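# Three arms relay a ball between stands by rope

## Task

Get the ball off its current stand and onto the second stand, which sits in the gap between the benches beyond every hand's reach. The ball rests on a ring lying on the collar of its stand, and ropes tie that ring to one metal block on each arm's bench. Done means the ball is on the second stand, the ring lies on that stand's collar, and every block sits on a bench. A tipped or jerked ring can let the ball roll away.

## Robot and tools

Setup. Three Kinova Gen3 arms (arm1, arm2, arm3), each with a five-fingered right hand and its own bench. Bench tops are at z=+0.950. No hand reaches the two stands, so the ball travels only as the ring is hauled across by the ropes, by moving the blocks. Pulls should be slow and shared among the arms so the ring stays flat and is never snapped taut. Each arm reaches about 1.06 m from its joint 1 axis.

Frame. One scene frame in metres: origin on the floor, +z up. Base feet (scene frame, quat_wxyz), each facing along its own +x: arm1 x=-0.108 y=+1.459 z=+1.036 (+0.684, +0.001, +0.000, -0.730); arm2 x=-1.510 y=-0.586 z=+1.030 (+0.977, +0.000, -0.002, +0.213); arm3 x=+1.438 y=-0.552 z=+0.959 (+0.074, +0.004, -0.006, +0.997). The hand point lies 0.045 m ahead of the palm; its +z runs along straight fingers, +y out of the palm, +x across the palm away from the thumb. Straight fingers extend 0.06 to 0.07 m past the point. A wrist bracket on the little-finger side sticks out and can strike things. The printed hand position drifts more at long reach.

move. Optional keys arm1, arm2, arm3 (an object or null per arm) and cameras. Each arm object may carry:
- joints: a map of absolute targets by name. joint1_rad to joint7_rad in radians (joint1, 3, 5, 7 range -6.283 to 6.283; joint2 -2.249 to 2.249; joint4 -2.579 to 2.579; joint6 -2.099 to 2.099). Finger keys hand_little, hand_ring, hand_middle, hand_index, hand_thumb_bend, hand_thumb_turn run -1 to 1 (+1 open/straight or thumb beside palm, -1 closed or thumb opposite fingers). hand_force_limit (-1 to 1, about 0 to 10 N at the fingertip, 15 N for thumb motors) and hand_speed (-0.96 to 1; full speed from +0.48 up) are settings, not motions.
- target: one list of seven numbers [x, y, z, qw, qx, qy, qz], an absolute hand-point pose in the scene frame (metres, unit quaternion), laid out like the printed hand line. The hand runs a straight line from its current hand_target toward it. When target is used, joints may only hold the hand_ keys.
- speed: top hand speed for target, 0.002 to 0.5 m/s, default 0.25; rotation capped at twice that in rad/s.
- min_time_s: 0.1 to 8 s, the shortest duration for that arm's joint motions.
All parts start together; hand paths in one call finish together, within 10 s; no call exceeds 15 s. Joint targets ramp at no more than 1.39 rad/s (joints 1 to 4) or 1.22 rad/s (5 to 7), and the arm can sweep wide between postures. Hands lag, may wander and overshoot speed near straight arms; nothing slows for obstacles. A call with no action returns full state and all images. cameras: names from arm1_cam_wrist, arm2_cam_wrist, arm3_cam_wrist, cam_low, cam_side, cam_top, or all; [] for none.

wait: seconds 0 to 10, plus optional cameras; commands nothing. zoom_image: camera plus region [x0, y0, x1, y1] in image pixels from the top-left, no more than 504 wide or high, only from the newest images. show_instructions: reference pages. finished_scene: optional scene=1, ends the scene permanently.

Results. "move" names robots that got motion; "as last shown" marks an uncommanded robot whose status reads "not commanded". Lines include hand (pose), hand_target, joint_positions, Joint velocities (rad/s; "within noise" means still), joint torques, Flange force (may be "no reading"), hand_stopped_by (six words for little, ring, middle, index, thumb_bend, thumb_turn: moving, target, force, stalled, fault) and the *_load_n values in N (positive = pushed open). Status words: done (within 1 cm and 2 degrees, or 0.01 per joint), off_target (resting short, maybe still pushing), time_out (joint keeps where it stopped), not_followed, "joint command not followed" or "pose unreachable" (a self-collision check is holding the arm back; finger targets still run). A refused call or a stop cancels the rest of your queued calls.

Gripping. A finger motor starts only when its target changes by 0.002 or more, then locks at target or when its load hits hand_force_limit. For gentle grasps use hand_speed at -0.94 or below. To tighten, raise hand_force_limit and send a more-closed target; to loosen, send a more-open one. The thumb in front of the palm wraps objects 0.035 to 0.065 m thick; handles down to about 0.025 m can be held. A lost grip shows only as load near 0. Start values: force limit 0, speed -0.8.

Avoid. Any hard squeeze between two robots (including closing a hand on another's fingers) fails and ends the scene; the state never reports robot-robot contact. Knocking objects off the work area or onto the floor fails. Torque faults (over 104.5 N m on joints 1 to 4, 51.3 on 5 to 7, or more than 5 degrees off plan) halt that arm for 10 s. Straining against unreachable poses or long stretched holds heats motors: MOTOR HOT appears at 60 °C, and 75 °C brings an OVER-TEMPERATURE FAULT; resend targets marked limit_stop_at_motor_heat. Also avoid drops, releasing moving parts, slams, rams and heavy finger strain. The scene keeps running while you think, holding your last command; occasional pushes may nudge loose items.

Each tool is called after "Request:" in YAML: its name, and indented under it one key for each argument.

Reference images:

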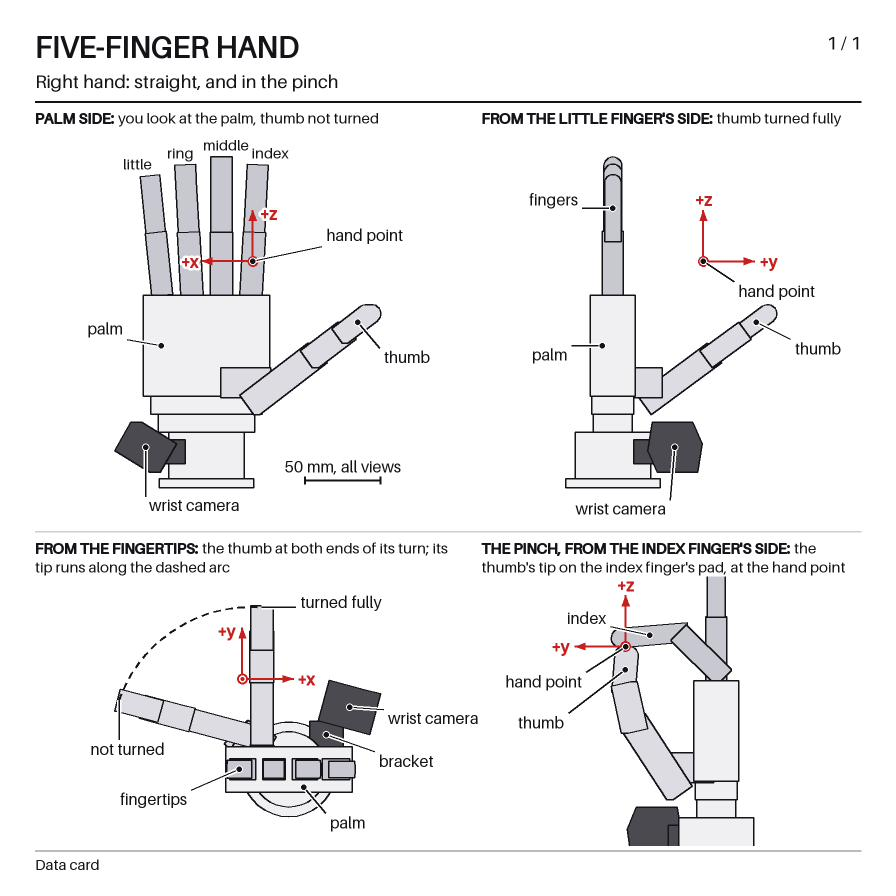

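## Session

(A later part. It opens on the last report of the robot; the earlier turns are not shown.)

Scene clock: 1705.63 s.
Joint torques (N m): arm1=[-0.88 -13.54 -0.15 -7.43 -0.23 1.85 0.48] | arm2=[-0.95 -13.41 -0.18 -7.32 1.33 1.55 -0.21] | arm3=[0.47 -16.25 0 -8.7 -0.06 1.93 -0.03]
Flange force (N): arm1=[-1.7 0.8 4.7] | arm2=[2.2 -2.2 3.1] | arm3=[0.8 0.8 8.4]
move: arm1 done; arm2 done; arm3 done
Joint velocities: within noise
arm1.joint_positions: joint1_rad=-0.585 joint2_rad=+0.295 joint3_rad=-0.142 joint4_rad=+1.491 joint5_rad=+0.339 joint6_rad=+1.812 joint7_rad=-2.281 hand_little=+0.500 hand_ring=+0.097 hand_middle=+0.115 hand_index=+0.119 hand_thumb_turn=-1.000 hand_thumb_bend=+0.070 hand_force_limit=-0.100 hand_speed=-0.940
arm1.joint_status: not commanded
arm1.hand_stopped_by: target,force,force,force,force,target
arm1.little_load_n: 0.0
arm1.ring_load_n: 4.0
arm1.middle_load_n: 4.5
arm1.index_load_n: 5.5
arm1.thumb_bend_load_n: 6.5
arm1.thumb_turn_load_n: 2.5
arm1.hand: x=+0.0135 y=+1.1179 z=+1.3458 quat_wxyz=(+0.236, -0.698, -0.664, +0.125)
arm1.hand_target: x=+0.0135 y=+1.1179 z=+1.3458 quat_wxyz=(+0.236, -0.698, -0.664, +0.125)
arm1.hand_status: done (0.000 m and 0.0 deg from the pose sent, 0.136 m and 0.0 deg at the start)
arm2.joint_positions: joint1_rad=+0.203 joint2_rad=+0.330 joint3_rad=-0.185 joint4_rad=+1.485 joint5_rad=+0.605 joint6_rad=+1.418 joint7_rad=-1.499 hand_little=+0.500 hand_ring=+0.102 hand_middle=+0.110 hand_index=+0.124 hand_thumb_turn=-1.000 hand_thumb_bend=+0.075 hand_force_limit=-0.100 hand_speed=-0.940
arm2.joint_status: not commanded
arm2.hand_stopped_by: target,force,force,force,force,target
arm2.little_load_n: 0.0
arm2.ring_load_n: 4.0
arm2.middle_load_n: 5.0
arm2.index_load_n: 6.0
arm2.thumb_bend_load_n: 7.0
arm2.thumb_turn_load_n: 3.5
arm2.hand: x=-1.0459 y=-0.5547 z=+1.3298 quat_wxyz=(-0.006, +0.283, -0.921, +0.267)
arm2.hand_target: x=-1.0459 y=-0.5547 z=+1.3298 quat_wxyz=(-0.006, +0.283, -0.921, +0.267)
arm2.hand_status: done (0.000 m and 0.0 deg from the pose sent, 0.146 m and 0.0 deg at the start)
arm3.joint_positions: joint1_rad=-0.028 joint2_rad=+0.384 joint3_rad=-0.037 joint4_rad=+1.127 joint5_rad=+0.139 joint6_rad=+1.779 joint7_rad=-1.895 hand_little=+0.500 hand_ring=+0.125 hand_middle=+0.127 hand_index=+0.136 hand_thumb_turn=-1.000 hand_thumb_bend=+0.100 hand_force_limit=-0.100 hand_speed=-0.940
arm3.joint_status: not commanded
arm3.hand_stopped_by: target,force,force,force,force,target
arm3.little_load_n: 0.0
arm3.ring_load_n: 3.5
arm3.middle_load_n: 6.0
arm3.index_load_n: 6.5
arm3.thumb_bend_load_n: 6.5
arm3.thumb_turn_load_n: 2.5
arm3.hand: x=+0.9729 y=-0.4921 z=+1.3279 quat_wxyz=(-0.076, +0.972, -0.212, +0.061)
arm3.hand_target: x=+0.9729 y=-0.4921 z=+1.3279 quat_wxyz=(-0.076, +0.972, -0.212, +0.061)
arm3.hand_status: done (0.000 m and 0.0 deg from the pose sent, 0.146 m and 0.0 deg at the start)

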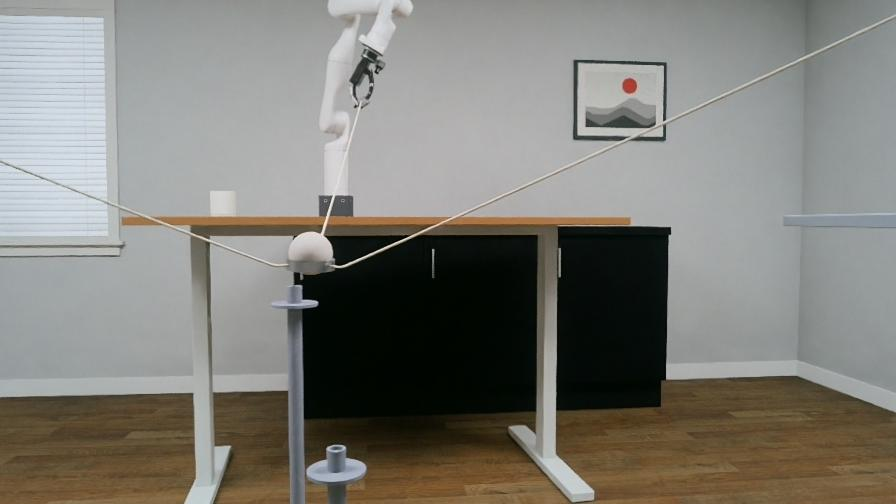

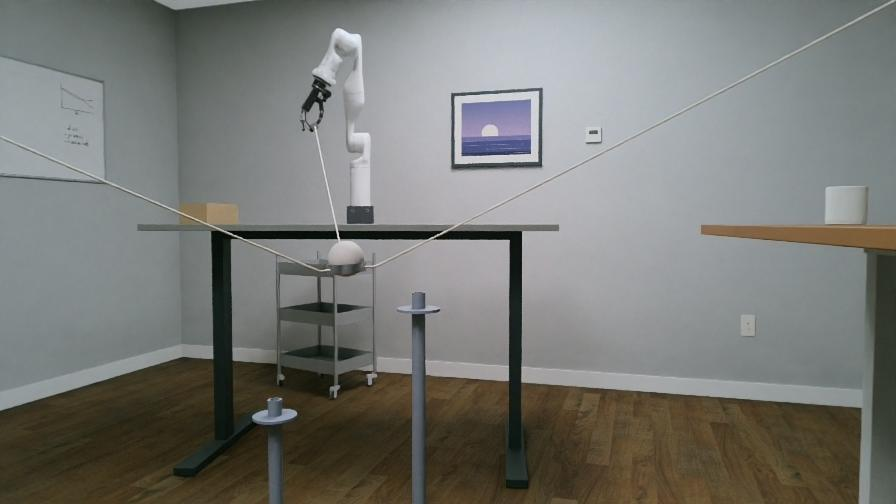

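Good, level. Second half.

Request:
move:
  arm1: {"target": [0.0145, 0.9824, 1.3458, 0.2359, -0.6983, -0.6643, 0.1247], "speed": 0.04}
  arm2: {"target": [-0.9994, -0.6932, 1.3298, -0.0064, 0.283, -0.9213, 0.2668], "speed": 0.04}
  arm3: {"target": [1.0194, -0.6306, 1.3279, 0.0756, -0.9724, 0.2117, -0.0612], "speed": 0.04}
  cameras: ["cam_low", "cam_side", "cam_top"]

Request:
zoom_image:
  camera: "cam_low"
  region: [290, 200, 390, 300]

Request:
zoom_image:
  camera: "cam_side"
  region: [220, 210, 320, 310]

Scene clock: 1720.30 s.
Joint torques (N m): arm1=[-0.84 -19.28 0.35 -7.77 0.19 1.76 0.48] | arm2=[-0.59 -15.02 0.36 -8.1 1.58 1.03 -0.2] | arm3=[0.22 -13.89 -0.48 -8.73 -0.42 1.88 0.03]
Flange force (N): arm1=[-0.5 0.9 5.2] | arm2=[2.9 -0.3 2.4] | arm3=[0.1 0.0 8.4]
move: arm1 done; arm2 done; arm3 done
Joint velocities: within noise
arm1.joint_positions: joint1_rad=-0.501 joint2_rad=+0.591 joint3_rad=-0.089 joint4_rad=+1.024 joint5_rad=+0.427 joint6_rad=+1.923 joint7_rad=-2.073 hand_little=+0.500 hand_ring=+0.097 hand_middle=+0.115 hand_index=+0.119 hand_thumb_turn=-1.000 hand_thumb_bend=+0.070 hand_force_limit=-0.100 hand_speed=-0.940
arm1.joint_status: not commanded
arm1.hand_stopped_by: target,force,force,force,force,target
arm1.little_load_n: 0.0
arm1.ring_load_n: 4.0
arm1.middle_load_n: 4.5
arm1.index_load_n: 5.5
arm1.thumb_bend_load_n: 7.0
arm1.thumb_turn_load_n: 2.5
arm1.hand: x=+0.0145 y=+0.9824 z=+1.3458 quat_wxyz=(+0.236, -0.698, -0.664, +0.125)
arm1.hand_target: x=+0.0145 y=+0.9824 z=+1.3458 quat_wxyz=(+0.236, -0.698, -0.664, +0.125)
arm1.hand_status: done (0.000 m and 0.0 deg from the pose sent, 0.136 m and 0.0 deg at the start)
arm2.joint_positions: joint1_rad=+0.466 joint2_rad=+0.389 joint3_rad=-0.110 joint4_rad=+1.395 joint5_rad=+0.593 joint6_rad=+1.267 joint7_rad=-1.192 hand_little=+0.500 hand_ring=+0.102 hand_middle=+0.110 hand_index=+0.124 hand_thumb_turn=-1.000 hand_thumb_bend=+0.075 hand_force_limit=-0.100 hand_speed=-0.940
arm2.joint_status: not commanded
arm2.hand_stopped_by: target,force,force,force,force,target
arm2.little_load_n: 0.0
arm2.ring_load_n: 3.5
arm2.middle_load_n: 5.0
arm2.index_load_n: 6.0
arm2.thumb_bend_load_n: 7.0
arm2.thumb_turn_load_n: 3.0
arm2.hand: x=-0.9994 y=-0.6932 z=+1.3298 quat_wxyz=(-0.006, +0.283, -0.921, +0.267)
arm2.hand_target: x=-0.9994 y=-0.6932 z=+1.3298 quat_wxyz=(-0.006, +0.283, -0.921, +0.267)
arm2.hand_status: done (0.000 m and 0.0 deg from the pose sent, 0.146 m and 0.0 deg at the start)
arm3.joint_positions: joint1_rad=-0.277 joint2_rad=+0.269 joint3_rad=-0.126 joint4_rad=+1.286 joint5_rad=+0.101 joint6_rad=+1.769 joint7_rad=-2.241 hand_little=+0.500 hand_ring=+0.125 hand_middle=+0.127 hand_index=+0.136 hand_thumb_turn=-1.000 hand_thumb_bend=+0.100 hand_force_limit=-0.100 hand_speed=-0.940
arm3.joint_status: not commanded
arm3.hand_stopped_by: target,force,force,force,force,target
arm3.little_load_n: 0.0
arm3.ring_load_n: 4.0
arm3.middle_load_n: 6.0
arm3.index_load_n: 6.0
arm3.thumb_bend_load_n: 6.5
arm3.thumb_turn_load_n: 2.5
arm3.hand: x=+1.0194 y=-0.6306 z=+1.3279 quat_wxyz=(-0.076, +0.972, -0.212, +0.061)
arm3.hand_target: x=+1.0194 y=-0.6306 z=+1.3279 quat_wxyz=(-0.076, +0.972, -0.212, +0.061)
arm3.hand_status: done (0.000 m and 0.0 deg from the pose sent, 0.146 m and 0.0 deg at the start)

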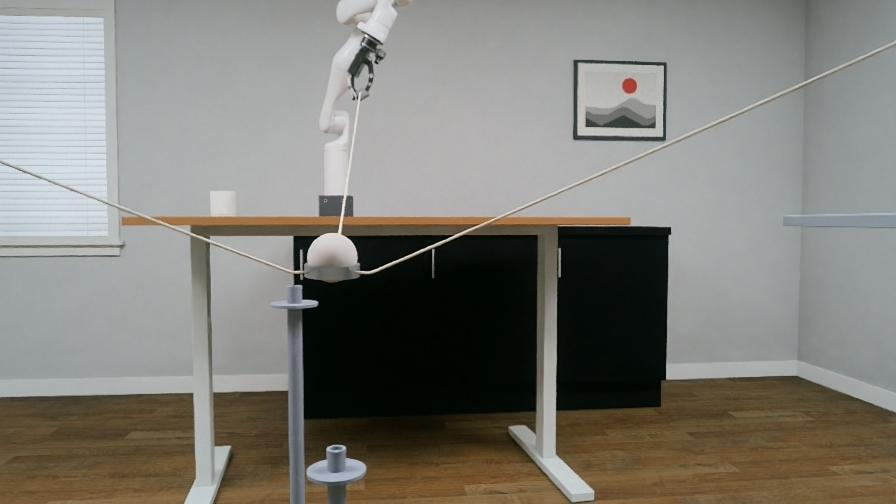

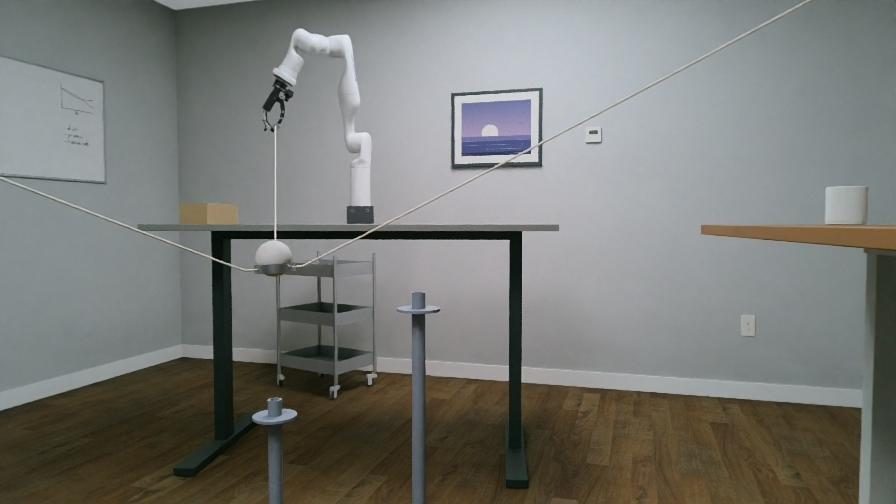

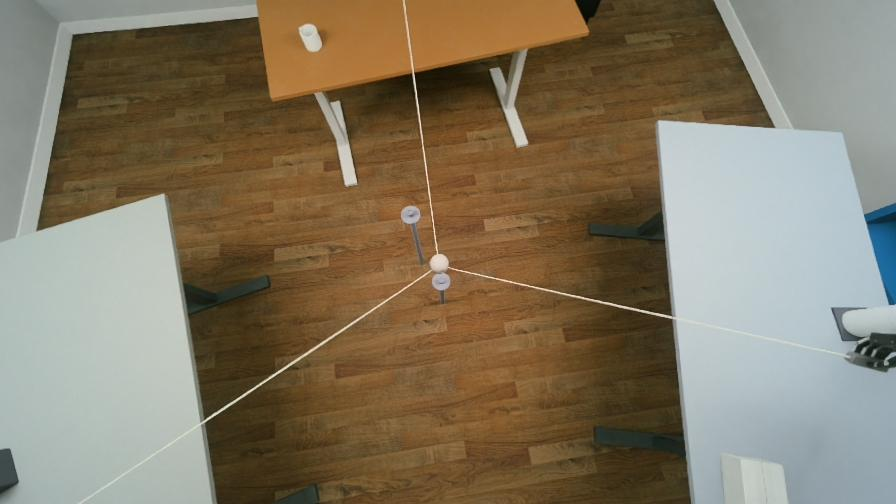

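Scaled by 5.040 from the camera's image (finer frame: 1280x720).

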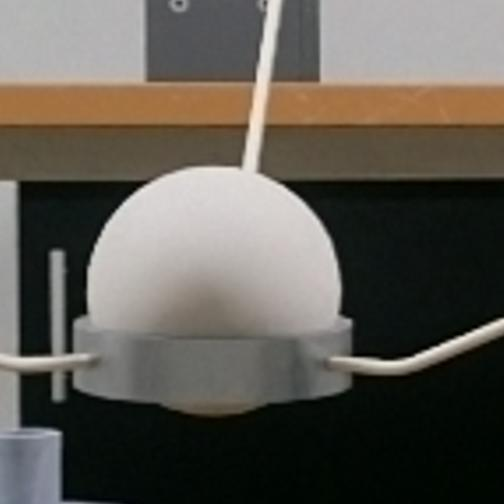

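Scaled by 5.040 from the camera's image (finer frame: 1280x720).

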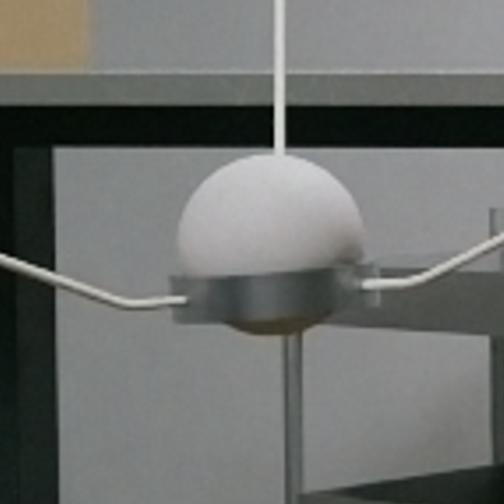

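Request:
zoom_image:
  camera: "cam_top"
  region: [400, 230, 480, 310]

Scaled by 6.300 from the camera's image (finer frame: 1280x720).

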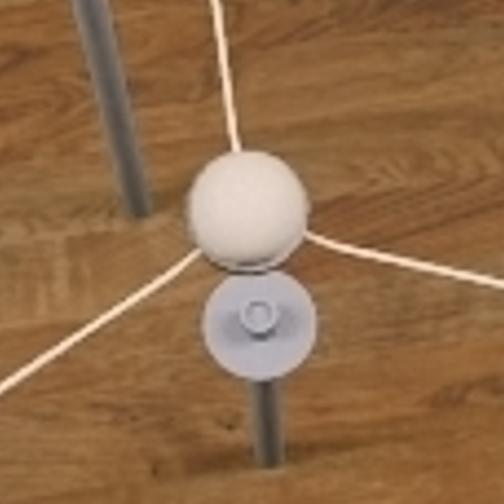

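Request:
move:
  arm1: {"target": [0.0168, 0.9834, 1.2458, 0.2359, -0.6983, -0.6643, 0.1247], "speed": 0.035}
  arm2: {"target": [-0.9971, -0.6922, 1.2298, -0.0064, 0.283, -0.9213, 0.2668], "speed": 0.035}
  arm3: {"target": [1.0217, -0.6296, 1.2279, 0.0756, -0.9724, 0.2117, -0.0612], "speed": 0.035}
  cameras: ["cam_low", "cam_side"]

Request:
zoom_image:
  camera: "cam_low"
  region: [280, 260, 400, 380]

Request:
zoom_image:
  camera: "cam_side"
  region: [210, 260, 330, 380]

Scene clock: 1819.60 s.
Joint torques (N m): arm1=[-0.84 -19.36 0.26 -7.09 0.03 1.85 0.48] | arm2=[-0.55 -15.46 0.62 -6.99 1.28 1.33 -0.21] | arm3=[0.22 -13.86 -0.54 -8.17 -0.41 1.87 0.03]
Flange force (N): arm1=[-0.6 0.6 4.5] | arm2=[2.4 -1.3 1.3] | arm3=[0.1 0.0 7.5]
move: arm1 done; arm2 done; arm3 done
Joint velocities: within noise
arm1.joint_positions: joint1_rad=-0.494 joint2_rad=+0.640 joint3_rad=-0.101 joint4_rad=+1.261 joint5_rad=+0.411 joint6_rad=+1.663 joint7_rad=-2.193 hand_little=+0.500 hand_ring=+0.097 hand_middle=+0.115 hand_index=+0.119 hand_thumb_turn=-1.000 hand_thumb_bend=+0.070 hand_force_limit=-0.100 hand_speed=-0.940
arm1.joint_status: not commanded
arm1.hand_stopped_by: target,force,force,force,force,target
arm1.little_load_n: 0.0
arm1.ring_load_n: 4.5
arm1.middle_load_n: 4.5
arm1.index_load_n: 5.0
arm1.thumb_bend_load_n: 7.0
arm1.thumb_turn_load_n: 2.5
arm1.hand: x=+0.0168 y=+0.9834 z=+1.2458 quat_wxyz=(+0.236, -0.698, -0.664, +0.125)
arm1.hand_target: x=+0.0168 y=+0.9834 z=+1.2458 quat_wxyz=(+0.236, -0.698, -0.664, +0.125)
arm1.hand_status: done (0.000 m and 0.0 deg from the pose sent, 0.100 m and 0.0 deg at the start)
arm2.joint_positions: joint1_rad=+0.451 joint2_rad=+0.476 joint3_rad=-0.089 joint4_rad=+1.597 joint5_rad=+0.670 joint6_rad=+1.029 joint7_rad=-1.372 hand_little=+0.500 hand_ring=+0.102 hand_middle=+0.110 hand_index=+0.124 hand_thumb_turn=-1.000 hand_thumb_bend=+0.075 hand_force_limit=-0.100 hand_speed=-0.940
arm2.joint_status: not commanded
arm2.hand_stopped_by: target,force,force,force,force,target
arm2.little_load_n: 0.0
arm2.ring_load_n: 4.0
arm2.middle_load_n: 5.0
arm2.index_load_n: 6.0
arm2.thumb_bend_load_n: 7.0
arm2.thumb_turn_load_n: 3.0
arm2.hand: x=-0.9971 y=-0.6922 z=+1.2298 quat_wxyz=(-0.006, +0.283, -0.921, +0.267)
arm2.hand_target: x=-0.9971 y=-0.6922 z=+1.2298 quat_wxyz=(-0.006, +0.283, -0.921, +0.267)
arm2.hand_status: done (0.000 m and 0.0 deg from the pose sent, 0.100 m and 0.0 deg at the start)
arm3.joint_positions: joint1_rad=-0.270 joint2_rad=+0.296 joint3_rad=-0.132 joint4_rad=+1.571 joint5_rad=+0.105 joint6_rad=+1.459 joint7_rad=-2.272 hand_little=+0.500 hand_ring=+0.125 hand_middle=+0.127 hand_index=+0.136 hand_thumb_turn=-1.000 hand_thumb_bend=+0.100 hand_force_limit=-0.100 hand_speed=-0.940
arm3.joint_status: not commanded
arm3.hand_stopped_by: target,force,force,force,force,target
arm3.little_load_n: 0.0
arm3.ring_load_n: 4.0
arm3.middle_load_n: 6.0
arm3.index_load_n: 6.0
arm3.thumb_bend_load_n: 6.5
arm3.thumb_turn_load_n: 3.0
arm3.hand: x=+1.0217 y=-0.6296 z=+1.2279 quat_wxyz=(-0.076, +0.972, -0.212, +0.061)
arm3.hand_target: x=+1.0217 y=-0.6296 z=+1.2279 quat_wxyz=(-0.076, +0.972, -0.212, +0.061)
arm3.hand_status: done (0.000 m and 0.0 deg from the pose sent, 0.100 m and 0.0 deg at the start)

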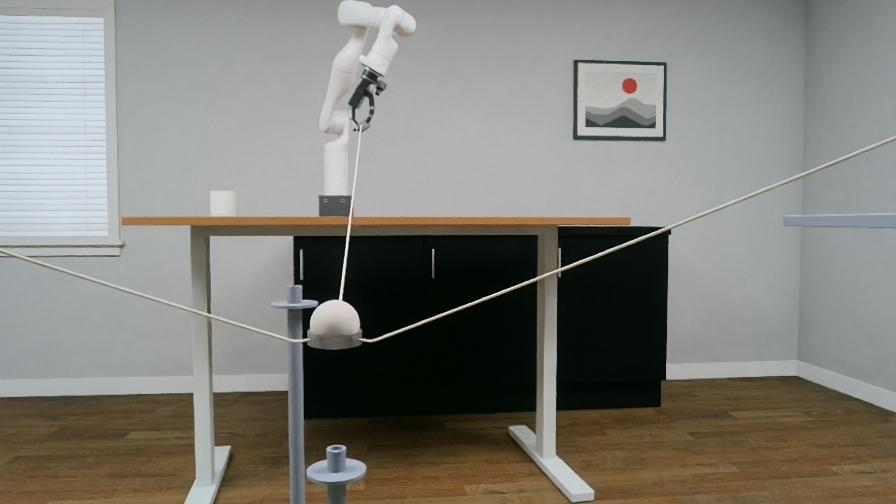

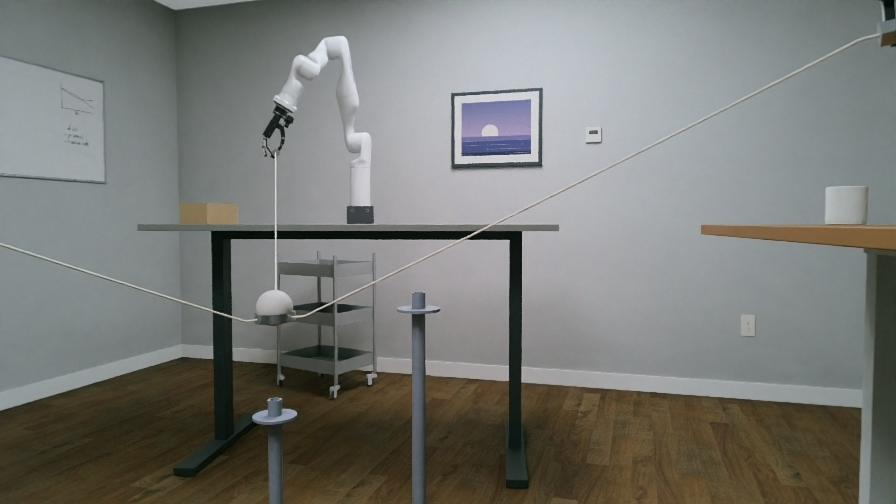

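Scaled by 4.200 from the camera's image (finer frame: 1280x720).

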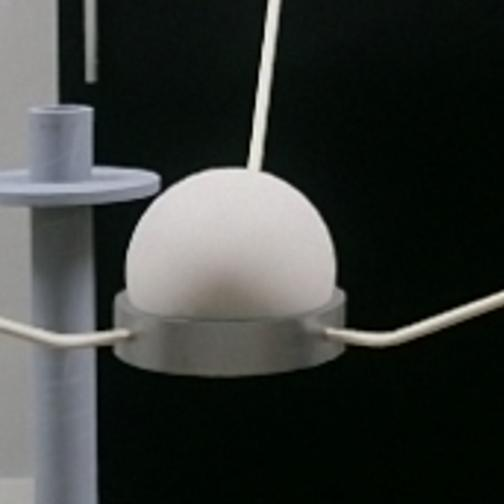

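Scaled by 4.200 from the camera's image (finer frame: 1280x720).

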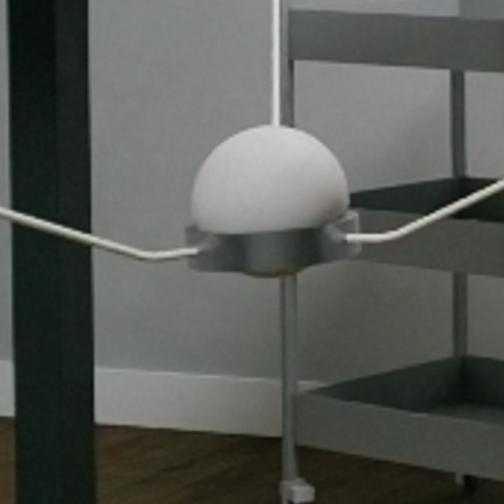

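Request:
move:
  arm1: {"target": [0.0168, 0.9829, 1.1458, 0.2359, -0.6983, -0.6643, 0.1247], "speed": 0.035}
  arm2: {"target": [-0.9971, -0.6927, 1.1298, -0.0064, 0.283, -0.9213, 0.2668], "speed": 0.035}
  arm3: {"target": [1.0217, -0.6301, 1.1279, 0.0756, -0.9724, 0.2117, -0.0612], "speed": 0.035}
  cameras: ["cam_low", "cam_side"]

Request:
zoom_image:
  camera: "cam_low"
  region: [280, 350, 400, 470]

Request:
zoom_image:
  camera: "cam_side"
  region: [215, 320, 335, 440]

Scene clock: 1839.00 s.
Joint torques (N m): arm1=[-0.87 -19.84 0.22 -5.94 -0.14 1.86 0.5] | arm2=[-0.55 -16.12 1.06 -5.29 0.92 1.68 -0.2] | arm3=[0.27 -14.45 -0.67 -6.84 -0.37 1.85 -0.02]
Flange force (N): arm1=[-0.7 0.3 4.0] | arm2=[1.6 -2.4 0.5] | arm3=[0.3 -0.3 6.9]
move: arm1 done; arm2 done; arm3 done
Joint velocities: within noise
arm1.joint_positions: joint1_rad=-0.491 joint2_rad=+0.749 joint3_rad=-0.102 joint4_rad=+1.403 joint5_rad=+0.425 joint6_rad=+1.432 joint7_rad=-2.291 hand_little=+0.500 hand_ring=+0.097 hand_middle=+0.115 hand_index=+0.119 hand_thumb_turn=-1.000 hand_thumb_bend=+0.070 hand_force_limit=-0.100 hand_speed=-0.940
arm1.joint_status: not commanded
arm1.hand_stopped_by: target,force,force,force,force,target
arm1.little_load_n: -0.5
arm1.ring_load_n: 4.0
arm1.middle_load_n: 4.5
arm1.index_load_n: 5.5
arm1.thumb_bend_load_n: 6.5
arm1.thumb_turn_load_n: 2.5
arm1.hand: x=+0.0168 y=+0.9829 z=+1.1458 quat_wxyz=(+0.236, -0.698, -0.664, +0.125)
arm1.hand_target: x=+0.0168 y=+0.9829 z=+1.1458 quat_wxyz=(+0.236, -0.698, -0.664, +0.125)
arm1.hand_status: done (0.000 m and 0.0 deg from the pose sent, 0.100 m and 0.0 deg at the start)
arm2.joint_positions: joint1_rad=+0.416 joint2_rad=+0.616 joint3_rad=-0.035 joint4_rad=+1.731 joint5_rad=+0.790 joint6_rad=+0.806 joint7_rad=-1.580 hand_little=+0.500 hand_ring=+0.102 hand_middle=+0.110 hand_index=+0.124 hand_thumb_turn=-1.000 hand_thumb_bend=+0.075 hand_force_limit=-0.100 hand_speed=-0.940
arm2.joint_status: not commanded
arm2.hand_stopped_by: target,force,force,force,force,target
arm2.little_load_n: 0.0
arm2.ring_load_n: 3.5
arm2.middle_load_n: 5.0
arm2.index_load_n: 6.0
arm2.thumb_bend_load_n: 7.0
arm2.thumb_turn_load_n: 3.5
arm2.hand: x=-0.9971 y=-0.6927 z=+1.1298 quat_wxyz=(-0.006, +0.283, -0.921, +0.267)
arm2.hand_target: x=-0.9971 y=-0.6927 z=+1.1298 quat_wxyz=(-0.006, +0.283, -0.921, +0.267)
arm2.hand_status: done (0.000 m and 0.0 deg from the pose sent, 0.100 m and 0.0 deg at the start)
arm3.joint_positions: joint1_rad=-0.276 joint2_rad=+0.399 joint3_rad=-0.133 joint4_rad=+1.771 joint5_rad=+0.127 joint6_rad=+1.160 joint7_rad=-2.315 hand_little=+0.500 hand_ring=+0.125 hand_middle=+0.127 hand_index=+0.136 hand_thumb_turn=-1.000 hand_thumb_bend=+0.100 hand_force_limit=-0.100 hand_speed=-0.940
arm3.joint_status: not commanded
arm3.hand_stopped_by: target,force,force,force,force,target
arm3.little_load_n: 0.0
arm3.ring_load_n: 3.5
arm3.middle_load_n: 6.0
arm3.index_load_n: 6.0
arm3.thumb_bend_load_n: 6.5
arm3.thumb_turn_load_n: 2.5
arm3.hand: x=+1.0217 y=-0.6301 z=+1.1279 quat_wxyz=(-0.076, +0.972, -0.212, +0.061)
arm3.hand_target: x=+1.0217 y=-0.6301 z=+1.1279 quat_wxyz=(-0.076, +0.972, -0.212, +0.061)
arm3.hand_status: done (0.000 m and 0.0 deg from the pose sent, 0.100 m and 0.0 deg at the start)

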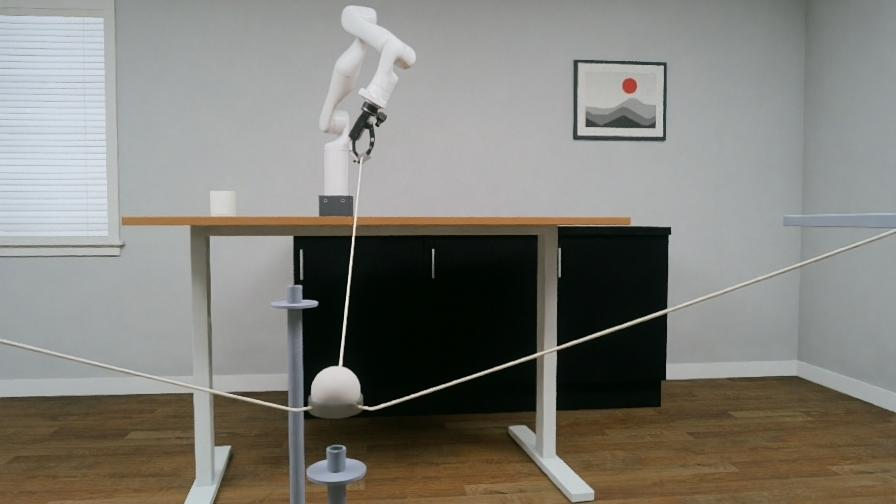

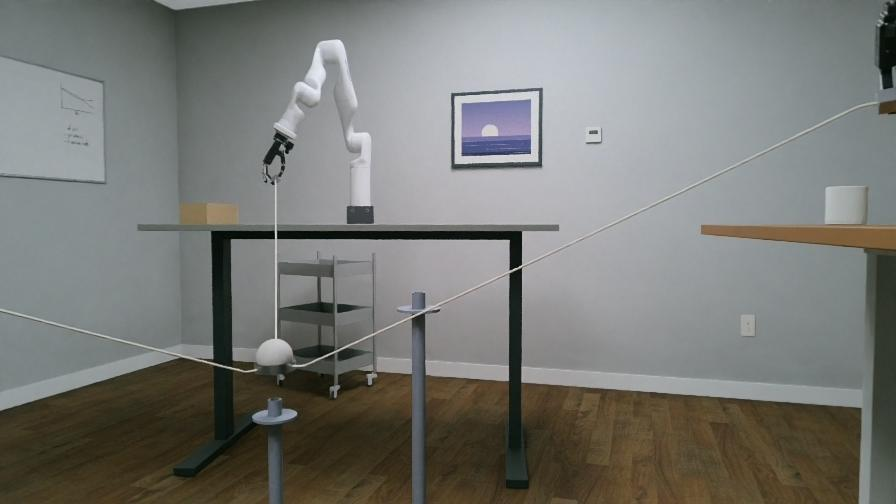

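Scaled by 4.200 from the camera's image (finer frame: 1280x720).

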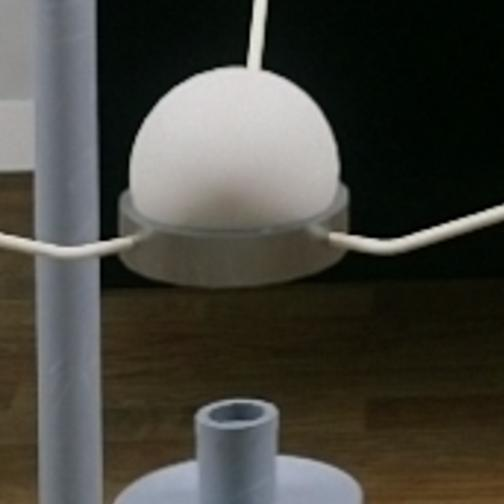

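Scaled by 4.200 from the camera's image (finer frame: 1280x720).

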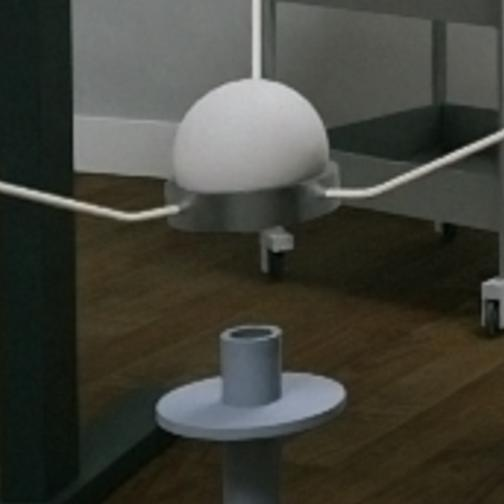

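Request:
move:
  arm1: {"target": [0.0165, 0.9829, 1.1058, 0.2359, -0.6983, -0.6643, 0.1247], "speed": 0.025}
  arm2: {"target": [-0.9974, -0.6927, 1.0898, -0.0064, 0.283, -0.9213, 0.2668], "speed": 0.025}
  arm3: {"target": [1.0214, -0.6301, 1.0879, 0.0756, -0.9724, 0.2117, -0.0612], "speed": 0.025}
  cameras: ["cam_low", "cam_side"]

Request:
zoom_image:
  camera: "cam_low"
  region: [286, 384, 386, 484]

Request:
zoom_image:
  camera: "cam_side"
  region: [225, 340, 325, 440]

Scene clock: 1868.60 s.
Joint torques (N m): arm1=[-0.82 -20.06 0.24 -5.4 -0.23 1.88 0.48] | arm2=[-0.59 -16.41 1.32 -4.55 0.72 1.77 -0.21] | arm3=[0.21 -14.83 -0.71 -6.16 -0.35 1.84 0.02]
Flange force (N): arm1=[-0.7 0.2 3.8] | arm2=[1.3 -2.9 0.3] | arm3=[0.6 -0.5 6.8]
move: arm1 done; arm2 done; arm3 done
Joint velocities: within noise
arm1.joint_positions: joint1_rad=-0.492 joint2_rad=+0.805 joint3_rad=-0.099 joint4_rad=+1.439 joint5_rad=+0.437 joint6_rad=+1.347 joint7_rad=-2.327 hand_little=+0.500 hand_ring=+0.097 hand_middle=+0.115 hand_index=+0.119 hand_thumb_turn=-1.000 hand_thumb_bend=+0.070 hand_force_limit=-0.100 hand_speed=-0.940
arm1.joint_status: not commanded
arm1.hand_stopped_by: target,force,force,force,force,target
arm1.little_load_n: 0.0
arm1.ring_load_n: 4.0
arm1.middle_load_n: 4.5
arm1.index_load_n: 5.5
arm1.thumb_bend_load_n: 6.5
arm1.thumb_turn_load_n: 2.5
arm1.hand: x=+0.0165 y=+0.9829 z=+1.1058 quat_wxyz=(+0.236, -0.698, -0.664, +0.125)
arm1.hand_target: x=+0.0165 y=+0.9829 z=+1.1058 quat_wxyz=(+0.236, -0.698, -0.664, +0.125)
arm1.hand_status: done (0.000 m and 0.0 deg from the pose sent, 0.040 m and 0.0 deg at the start)
arm2.joint_positions: joint1_rad=+0.394 joint2_rad=+0.687 joint3_rad=-0.001 joint4_rad=+1.765 joint5_rad=+0.848 joint6_rad=+0.721 joint7_rad=-1.673 hand_little=+0.500 hand_ring=+0.102 hand_middle=+0.110 hand_index=+0.124 hand_thumb_turn=-1.000 hand_thumb_bend=+0.075 hand_force_limit=-0.100 hand_speed=-0.940
arm2.joint_status: not commanded
arm2.hand_stopped_by: target,force,force,force,force,target
arm2.little_load_n: 0.0
arm2.ring_load_n: 3.5
arm2.middle_load_n: 5.0
arm2.index_load_n: 6.0
arm2.thumb_bend_load_n: 7.0
arm2.thumb_turn_load_n: 3.5
arm2.hand: x=-0.9974 y=-0.6927 z=+1.0898 quat_wxyz=(-0.006, +0.283, -0.921, +0.267)
arm2.hand_target: x=-0.9974 y=-0.6927 z=+1.0898 quat_wxyz=(-0.006, +0.283, -0.921, +0.267)
arm2.hand_status: done (0.000 m and 0.0 deg from the pose sent, 0.040 m and 0.0 deg at the start)
arm3.joint_positions: joint1_rad=-0.281 joint2_rad=+0.458 joint3_rad=-0.130 joint4_rad=+1.830 joint5_rad=+0.142 joint6_rad=+1.043 joint7_rad=-2.336 hand_little=+0.500 hand_ring=+0.125 hand_middle=+0.127 hand_index=+0.136 hand_thumb_turn=-1.000 hand_thumb_bend=+0.100 hand_force_limit=-0.100 hand_speed=-0.940
arm3.joint_status: not commanded
arm3.hand_stopped_by: target,force,force,force,force,target
arm3.little_load_n: 0.0
arm3.ring_load_n: 4.0
arm3.middle_load_n: 6.0
arm3.index_load_n: 6.5
arm3.thumb_bend_load_n: 6.5
arm3.thumb_turn_load_n: 2.5
arm3.hand: x=+1.0214 y=-0.6301 z=+1.0879 quat_wxyz=(-0.076, +0.972, -0.212, +0.061)
arm3.hand_target: x=+1.0214 y=-0.6301 z=+1.0879 quat_wxyz=(-0.076, +0.972, -0.212, +0.061)
arm3.hand_status: done (0.000 m and 0.0 deg from the pose sent, 0.040 m and 0.0 deg at the start)

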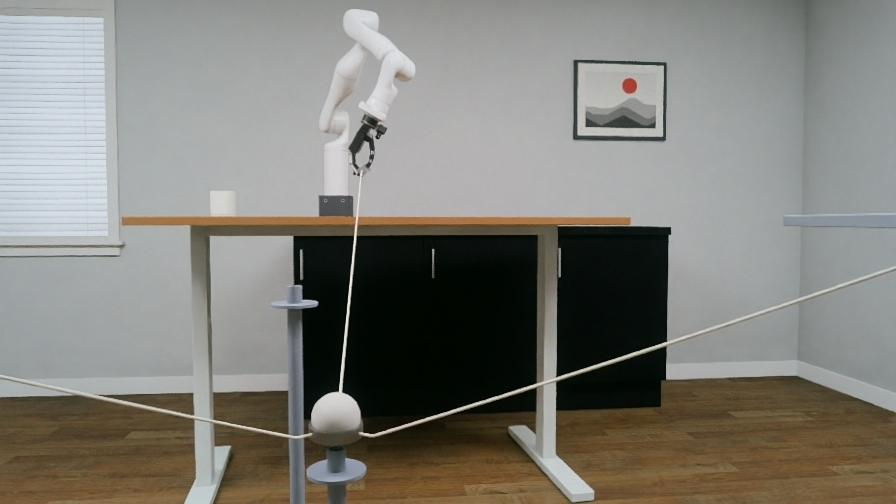

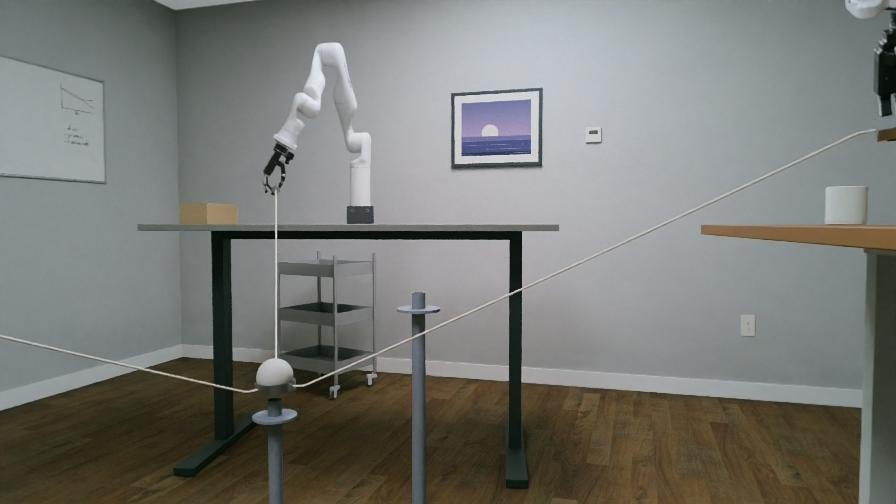

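Scaled by 5.040 from the camera's image (finer frame: 1280x720).

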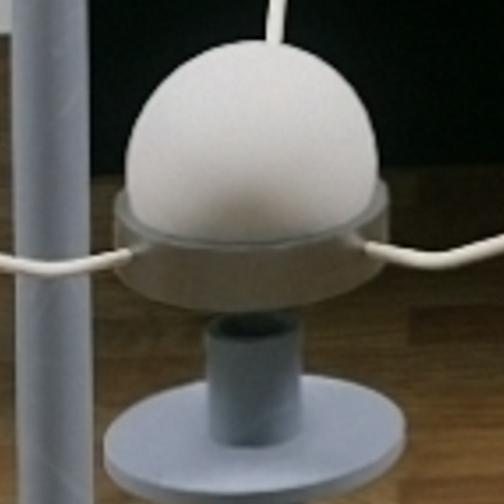

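Scaled by 5.040 from the camera's image (finer frame: 1280x720).

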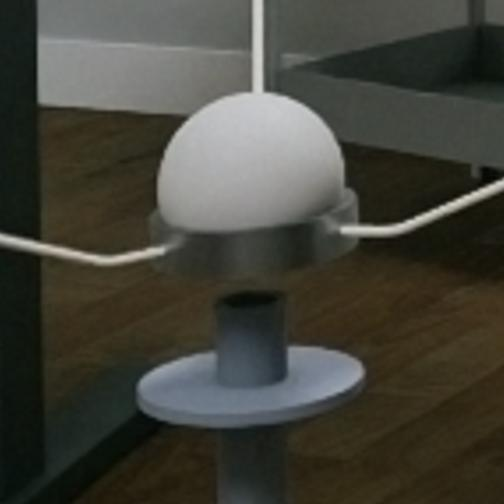

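Request:
move:
  arm1: {"target": [0.0165, 0.9829, 1.0908, 0.2359, -0.6983, -0.6643, 0.1247], "speed": 0.01}
  arm2: {"target": [-0.9974, -0.6927, 1.0748, -0.0064, 0.283, -0.9213, 0.2668], "speed": 0.01}
  arm3: {"target": [1.0214, -0.6301, 1.0729, 0.0756, -0.9724, 0.2117, -0.0612], "speed": 0.01}
  cameras: ["cam_low", "cam_side"]

Request:
zoom_image:
  camera: "cam_low"
  region: [286, 384, 386, 484]

Request:
zoom_image:
  camera: "cam_side"
  region: [225, 340, 325, 440]

Scene clock: 1878.90 s.
Joint torques (N m): arm1=[-0.68 -20.08 0.4 -5.67 -0.04 1.51 0.42] | arm2=[-1.13 -16.53 0.89 -4.85 0.63 1.35 -0.29] | arm3=[0.59 -14.86 -0.27 -6.32 -0.13 1.51 -0.09]
Flange force (N): arm1=[0.8 -0.2 3.4] | arm2=[2.7 -3.2 -0.1] | arm3=[2.2 -0.6 6.0]
move: arm1 done; arm2 done; arm3 done
Joint velocities: within noise
arm1.joint_positions: joint1_rad=-0.492 joint2_rad=+0.828 joint3_rad=-0.098 joint4_rad=+1.449 joint5_rad=+0.441 joint6_rad=+1.317 joint7_rad=-2.340 hand_little=+0.500 hand_ring=+0.097 hand_middle=+0.115 hand_index=+0.119 hand_thumb_turn=-1.000 hand_thumb_bend=+0.070 hand_force_limit=-0.100 hand_speed=-0.940
arm1.joint_status: not commanded
arm1.hand_stopped_by: target,force,force,force,force,target
arm1.little_load_n: 0.0
arm1.ring_load_n: 4.5
arm1.middle_load_n: 4.5
arm1.index_load_n: 5.0
arm1.thumb_bend_load_n: 7.0
arm1.thumb_turn_load_n: 2.5
arm1.hand: x=+0.0165 y=+0.9829 z=+1.0908 quat_wxyz=(+0.236, -0.698, -0.664, +0.125)
arm1.hand_target: x=+0.0165 y=+0.9829 z=+1.0908 quat_wxyz=(+0.236, -0.698, -0.664, +0.125)
arm1.hand_status: done (0.000 m and 0.0 deg from the pose sent, 0.015 m and 0.0 deg at the start)
arm2.joint_positions: joint1_rad=+0.384 joint2_rad=+0.715 joint3_rad=+0.013 joint4_rad=+1.775 joint5_rad=+0.870 joint6_rad=+0.690 joint7_rad=-1.709 hand_little=+0.500 hand_ring=+0.102 hand_middle=+0.110 hand_index=+0.124 hand_thumb_turn=-1.000 hand_thumb_bend=+0.075 hand_force_limit=-0.100 hand_speed=-0.940
arm2.joint_status: not commanded
arm2.hand_stopped_by: target,force,force,force,force,target
arm2.little_load_n: 0.0
arm2.ring_load_n: 4.0
arm2.middle_load_n: 5.0
arm2.index_load_n: 5.5
arm2.thumb_bend_load_n: 7.0
arm2.thumb_turn_load_n: 2.5
arm2.hand: x=-0.9974 y=-0.6927 z=+1.0748 quat_wxyz=(-0.006, +0.283, -0.921, +0.267)
arm2.hand_target: x=-0.9974 y=-0.6927 z=+1.0748 quat_wxyz=(-0.006, +0.283, -0.921, +0.267)
arm2.hand_status: done (0.000 m and 0.0 deg from the pose sent, 0.015 m and 0.0 deg at the start)
arm3.joint_positions: joint1_rad=-0.283 joint2_rad=+0.483 joint3_rad=-0.128 joint4_rad=+1.850 joint5_rad=+0.148 joint6_rad=+0.999 joint7_rad=-2.344 hand_little=+0.500 hand_ring=+0.125 hand_middle=+0.127 hand_index=+0.136 hand_thumb_turn=-1.000 hand_thumb_bend=+0.100 hand_force_limit=-0.100 hand_speed=-0.940
arm3.joint_status: not commanded
arm3.hand_stopped_by: target,force,force,force,force,target
arm3.little_load_n: 0.0
arm3.ring_load_n: 4.0
arm3.middle_load_n: 6.0
arm3.index_load_n: 6.0
arm3.thumb_bend_load_n: 6.5
arm3.thumb_turn_load_n: 2.5
arm3.hand: x=+1.0214 y=-0.6301 z=+1.0729 quat_wxyz=(-0.076, +0.972, -0.212, +0.061)
arm3.hand_target: x=+1.0214 y=-0.6301 z=+1.0729 quat_wxyz=(-0.076, +0.972, -0.212, +0.061)
arm3.hand_status: done (0.000 m and 0.0 deg from the pose sent, 0.015 m and 0.0 deg at the start)

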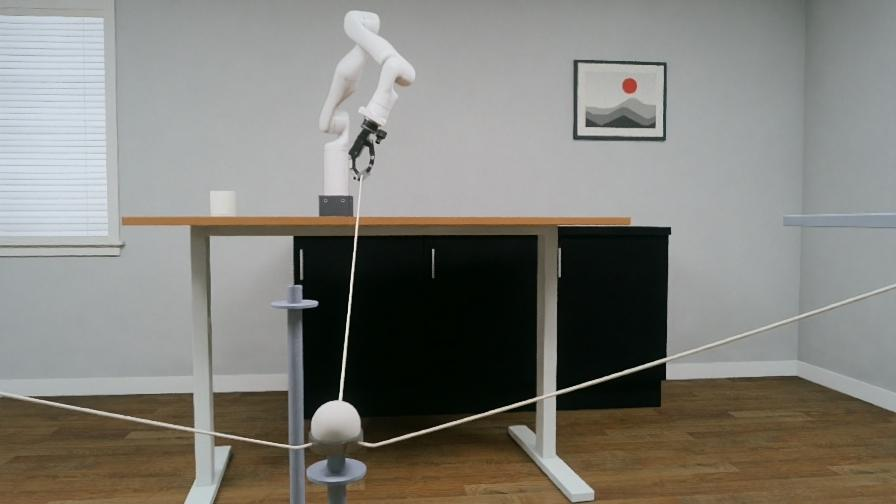

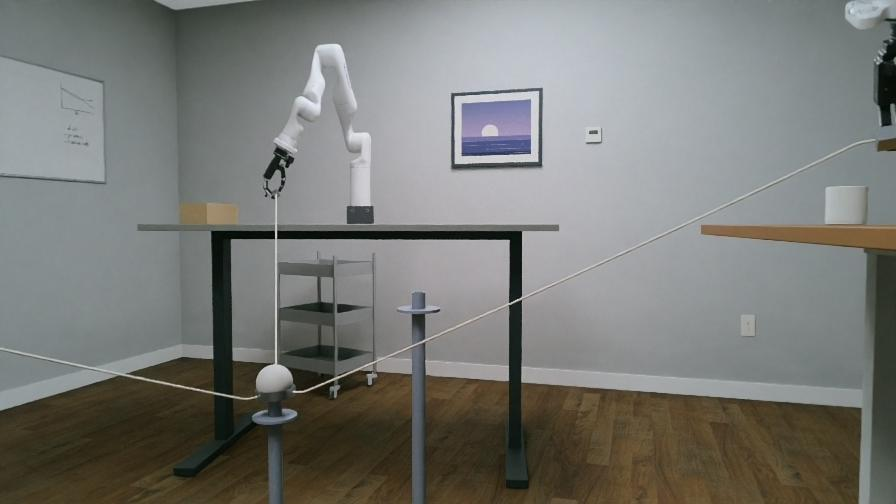

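Scaled by 5.040 from the camera's image (finer frame: 1280x720).

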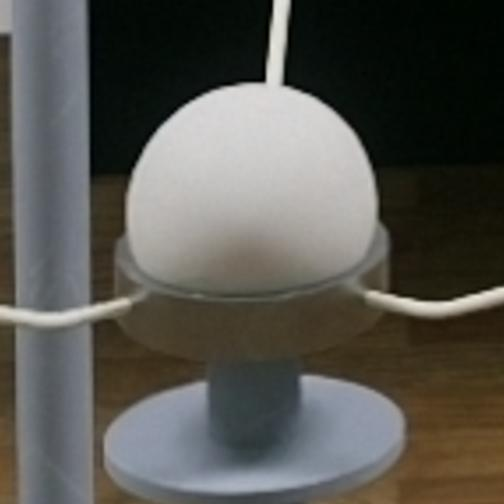

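Scaled by 5.040 from the camera's image (finer frame: 1280x720).

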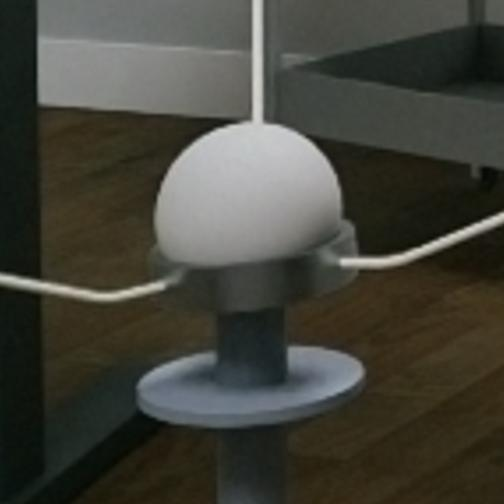

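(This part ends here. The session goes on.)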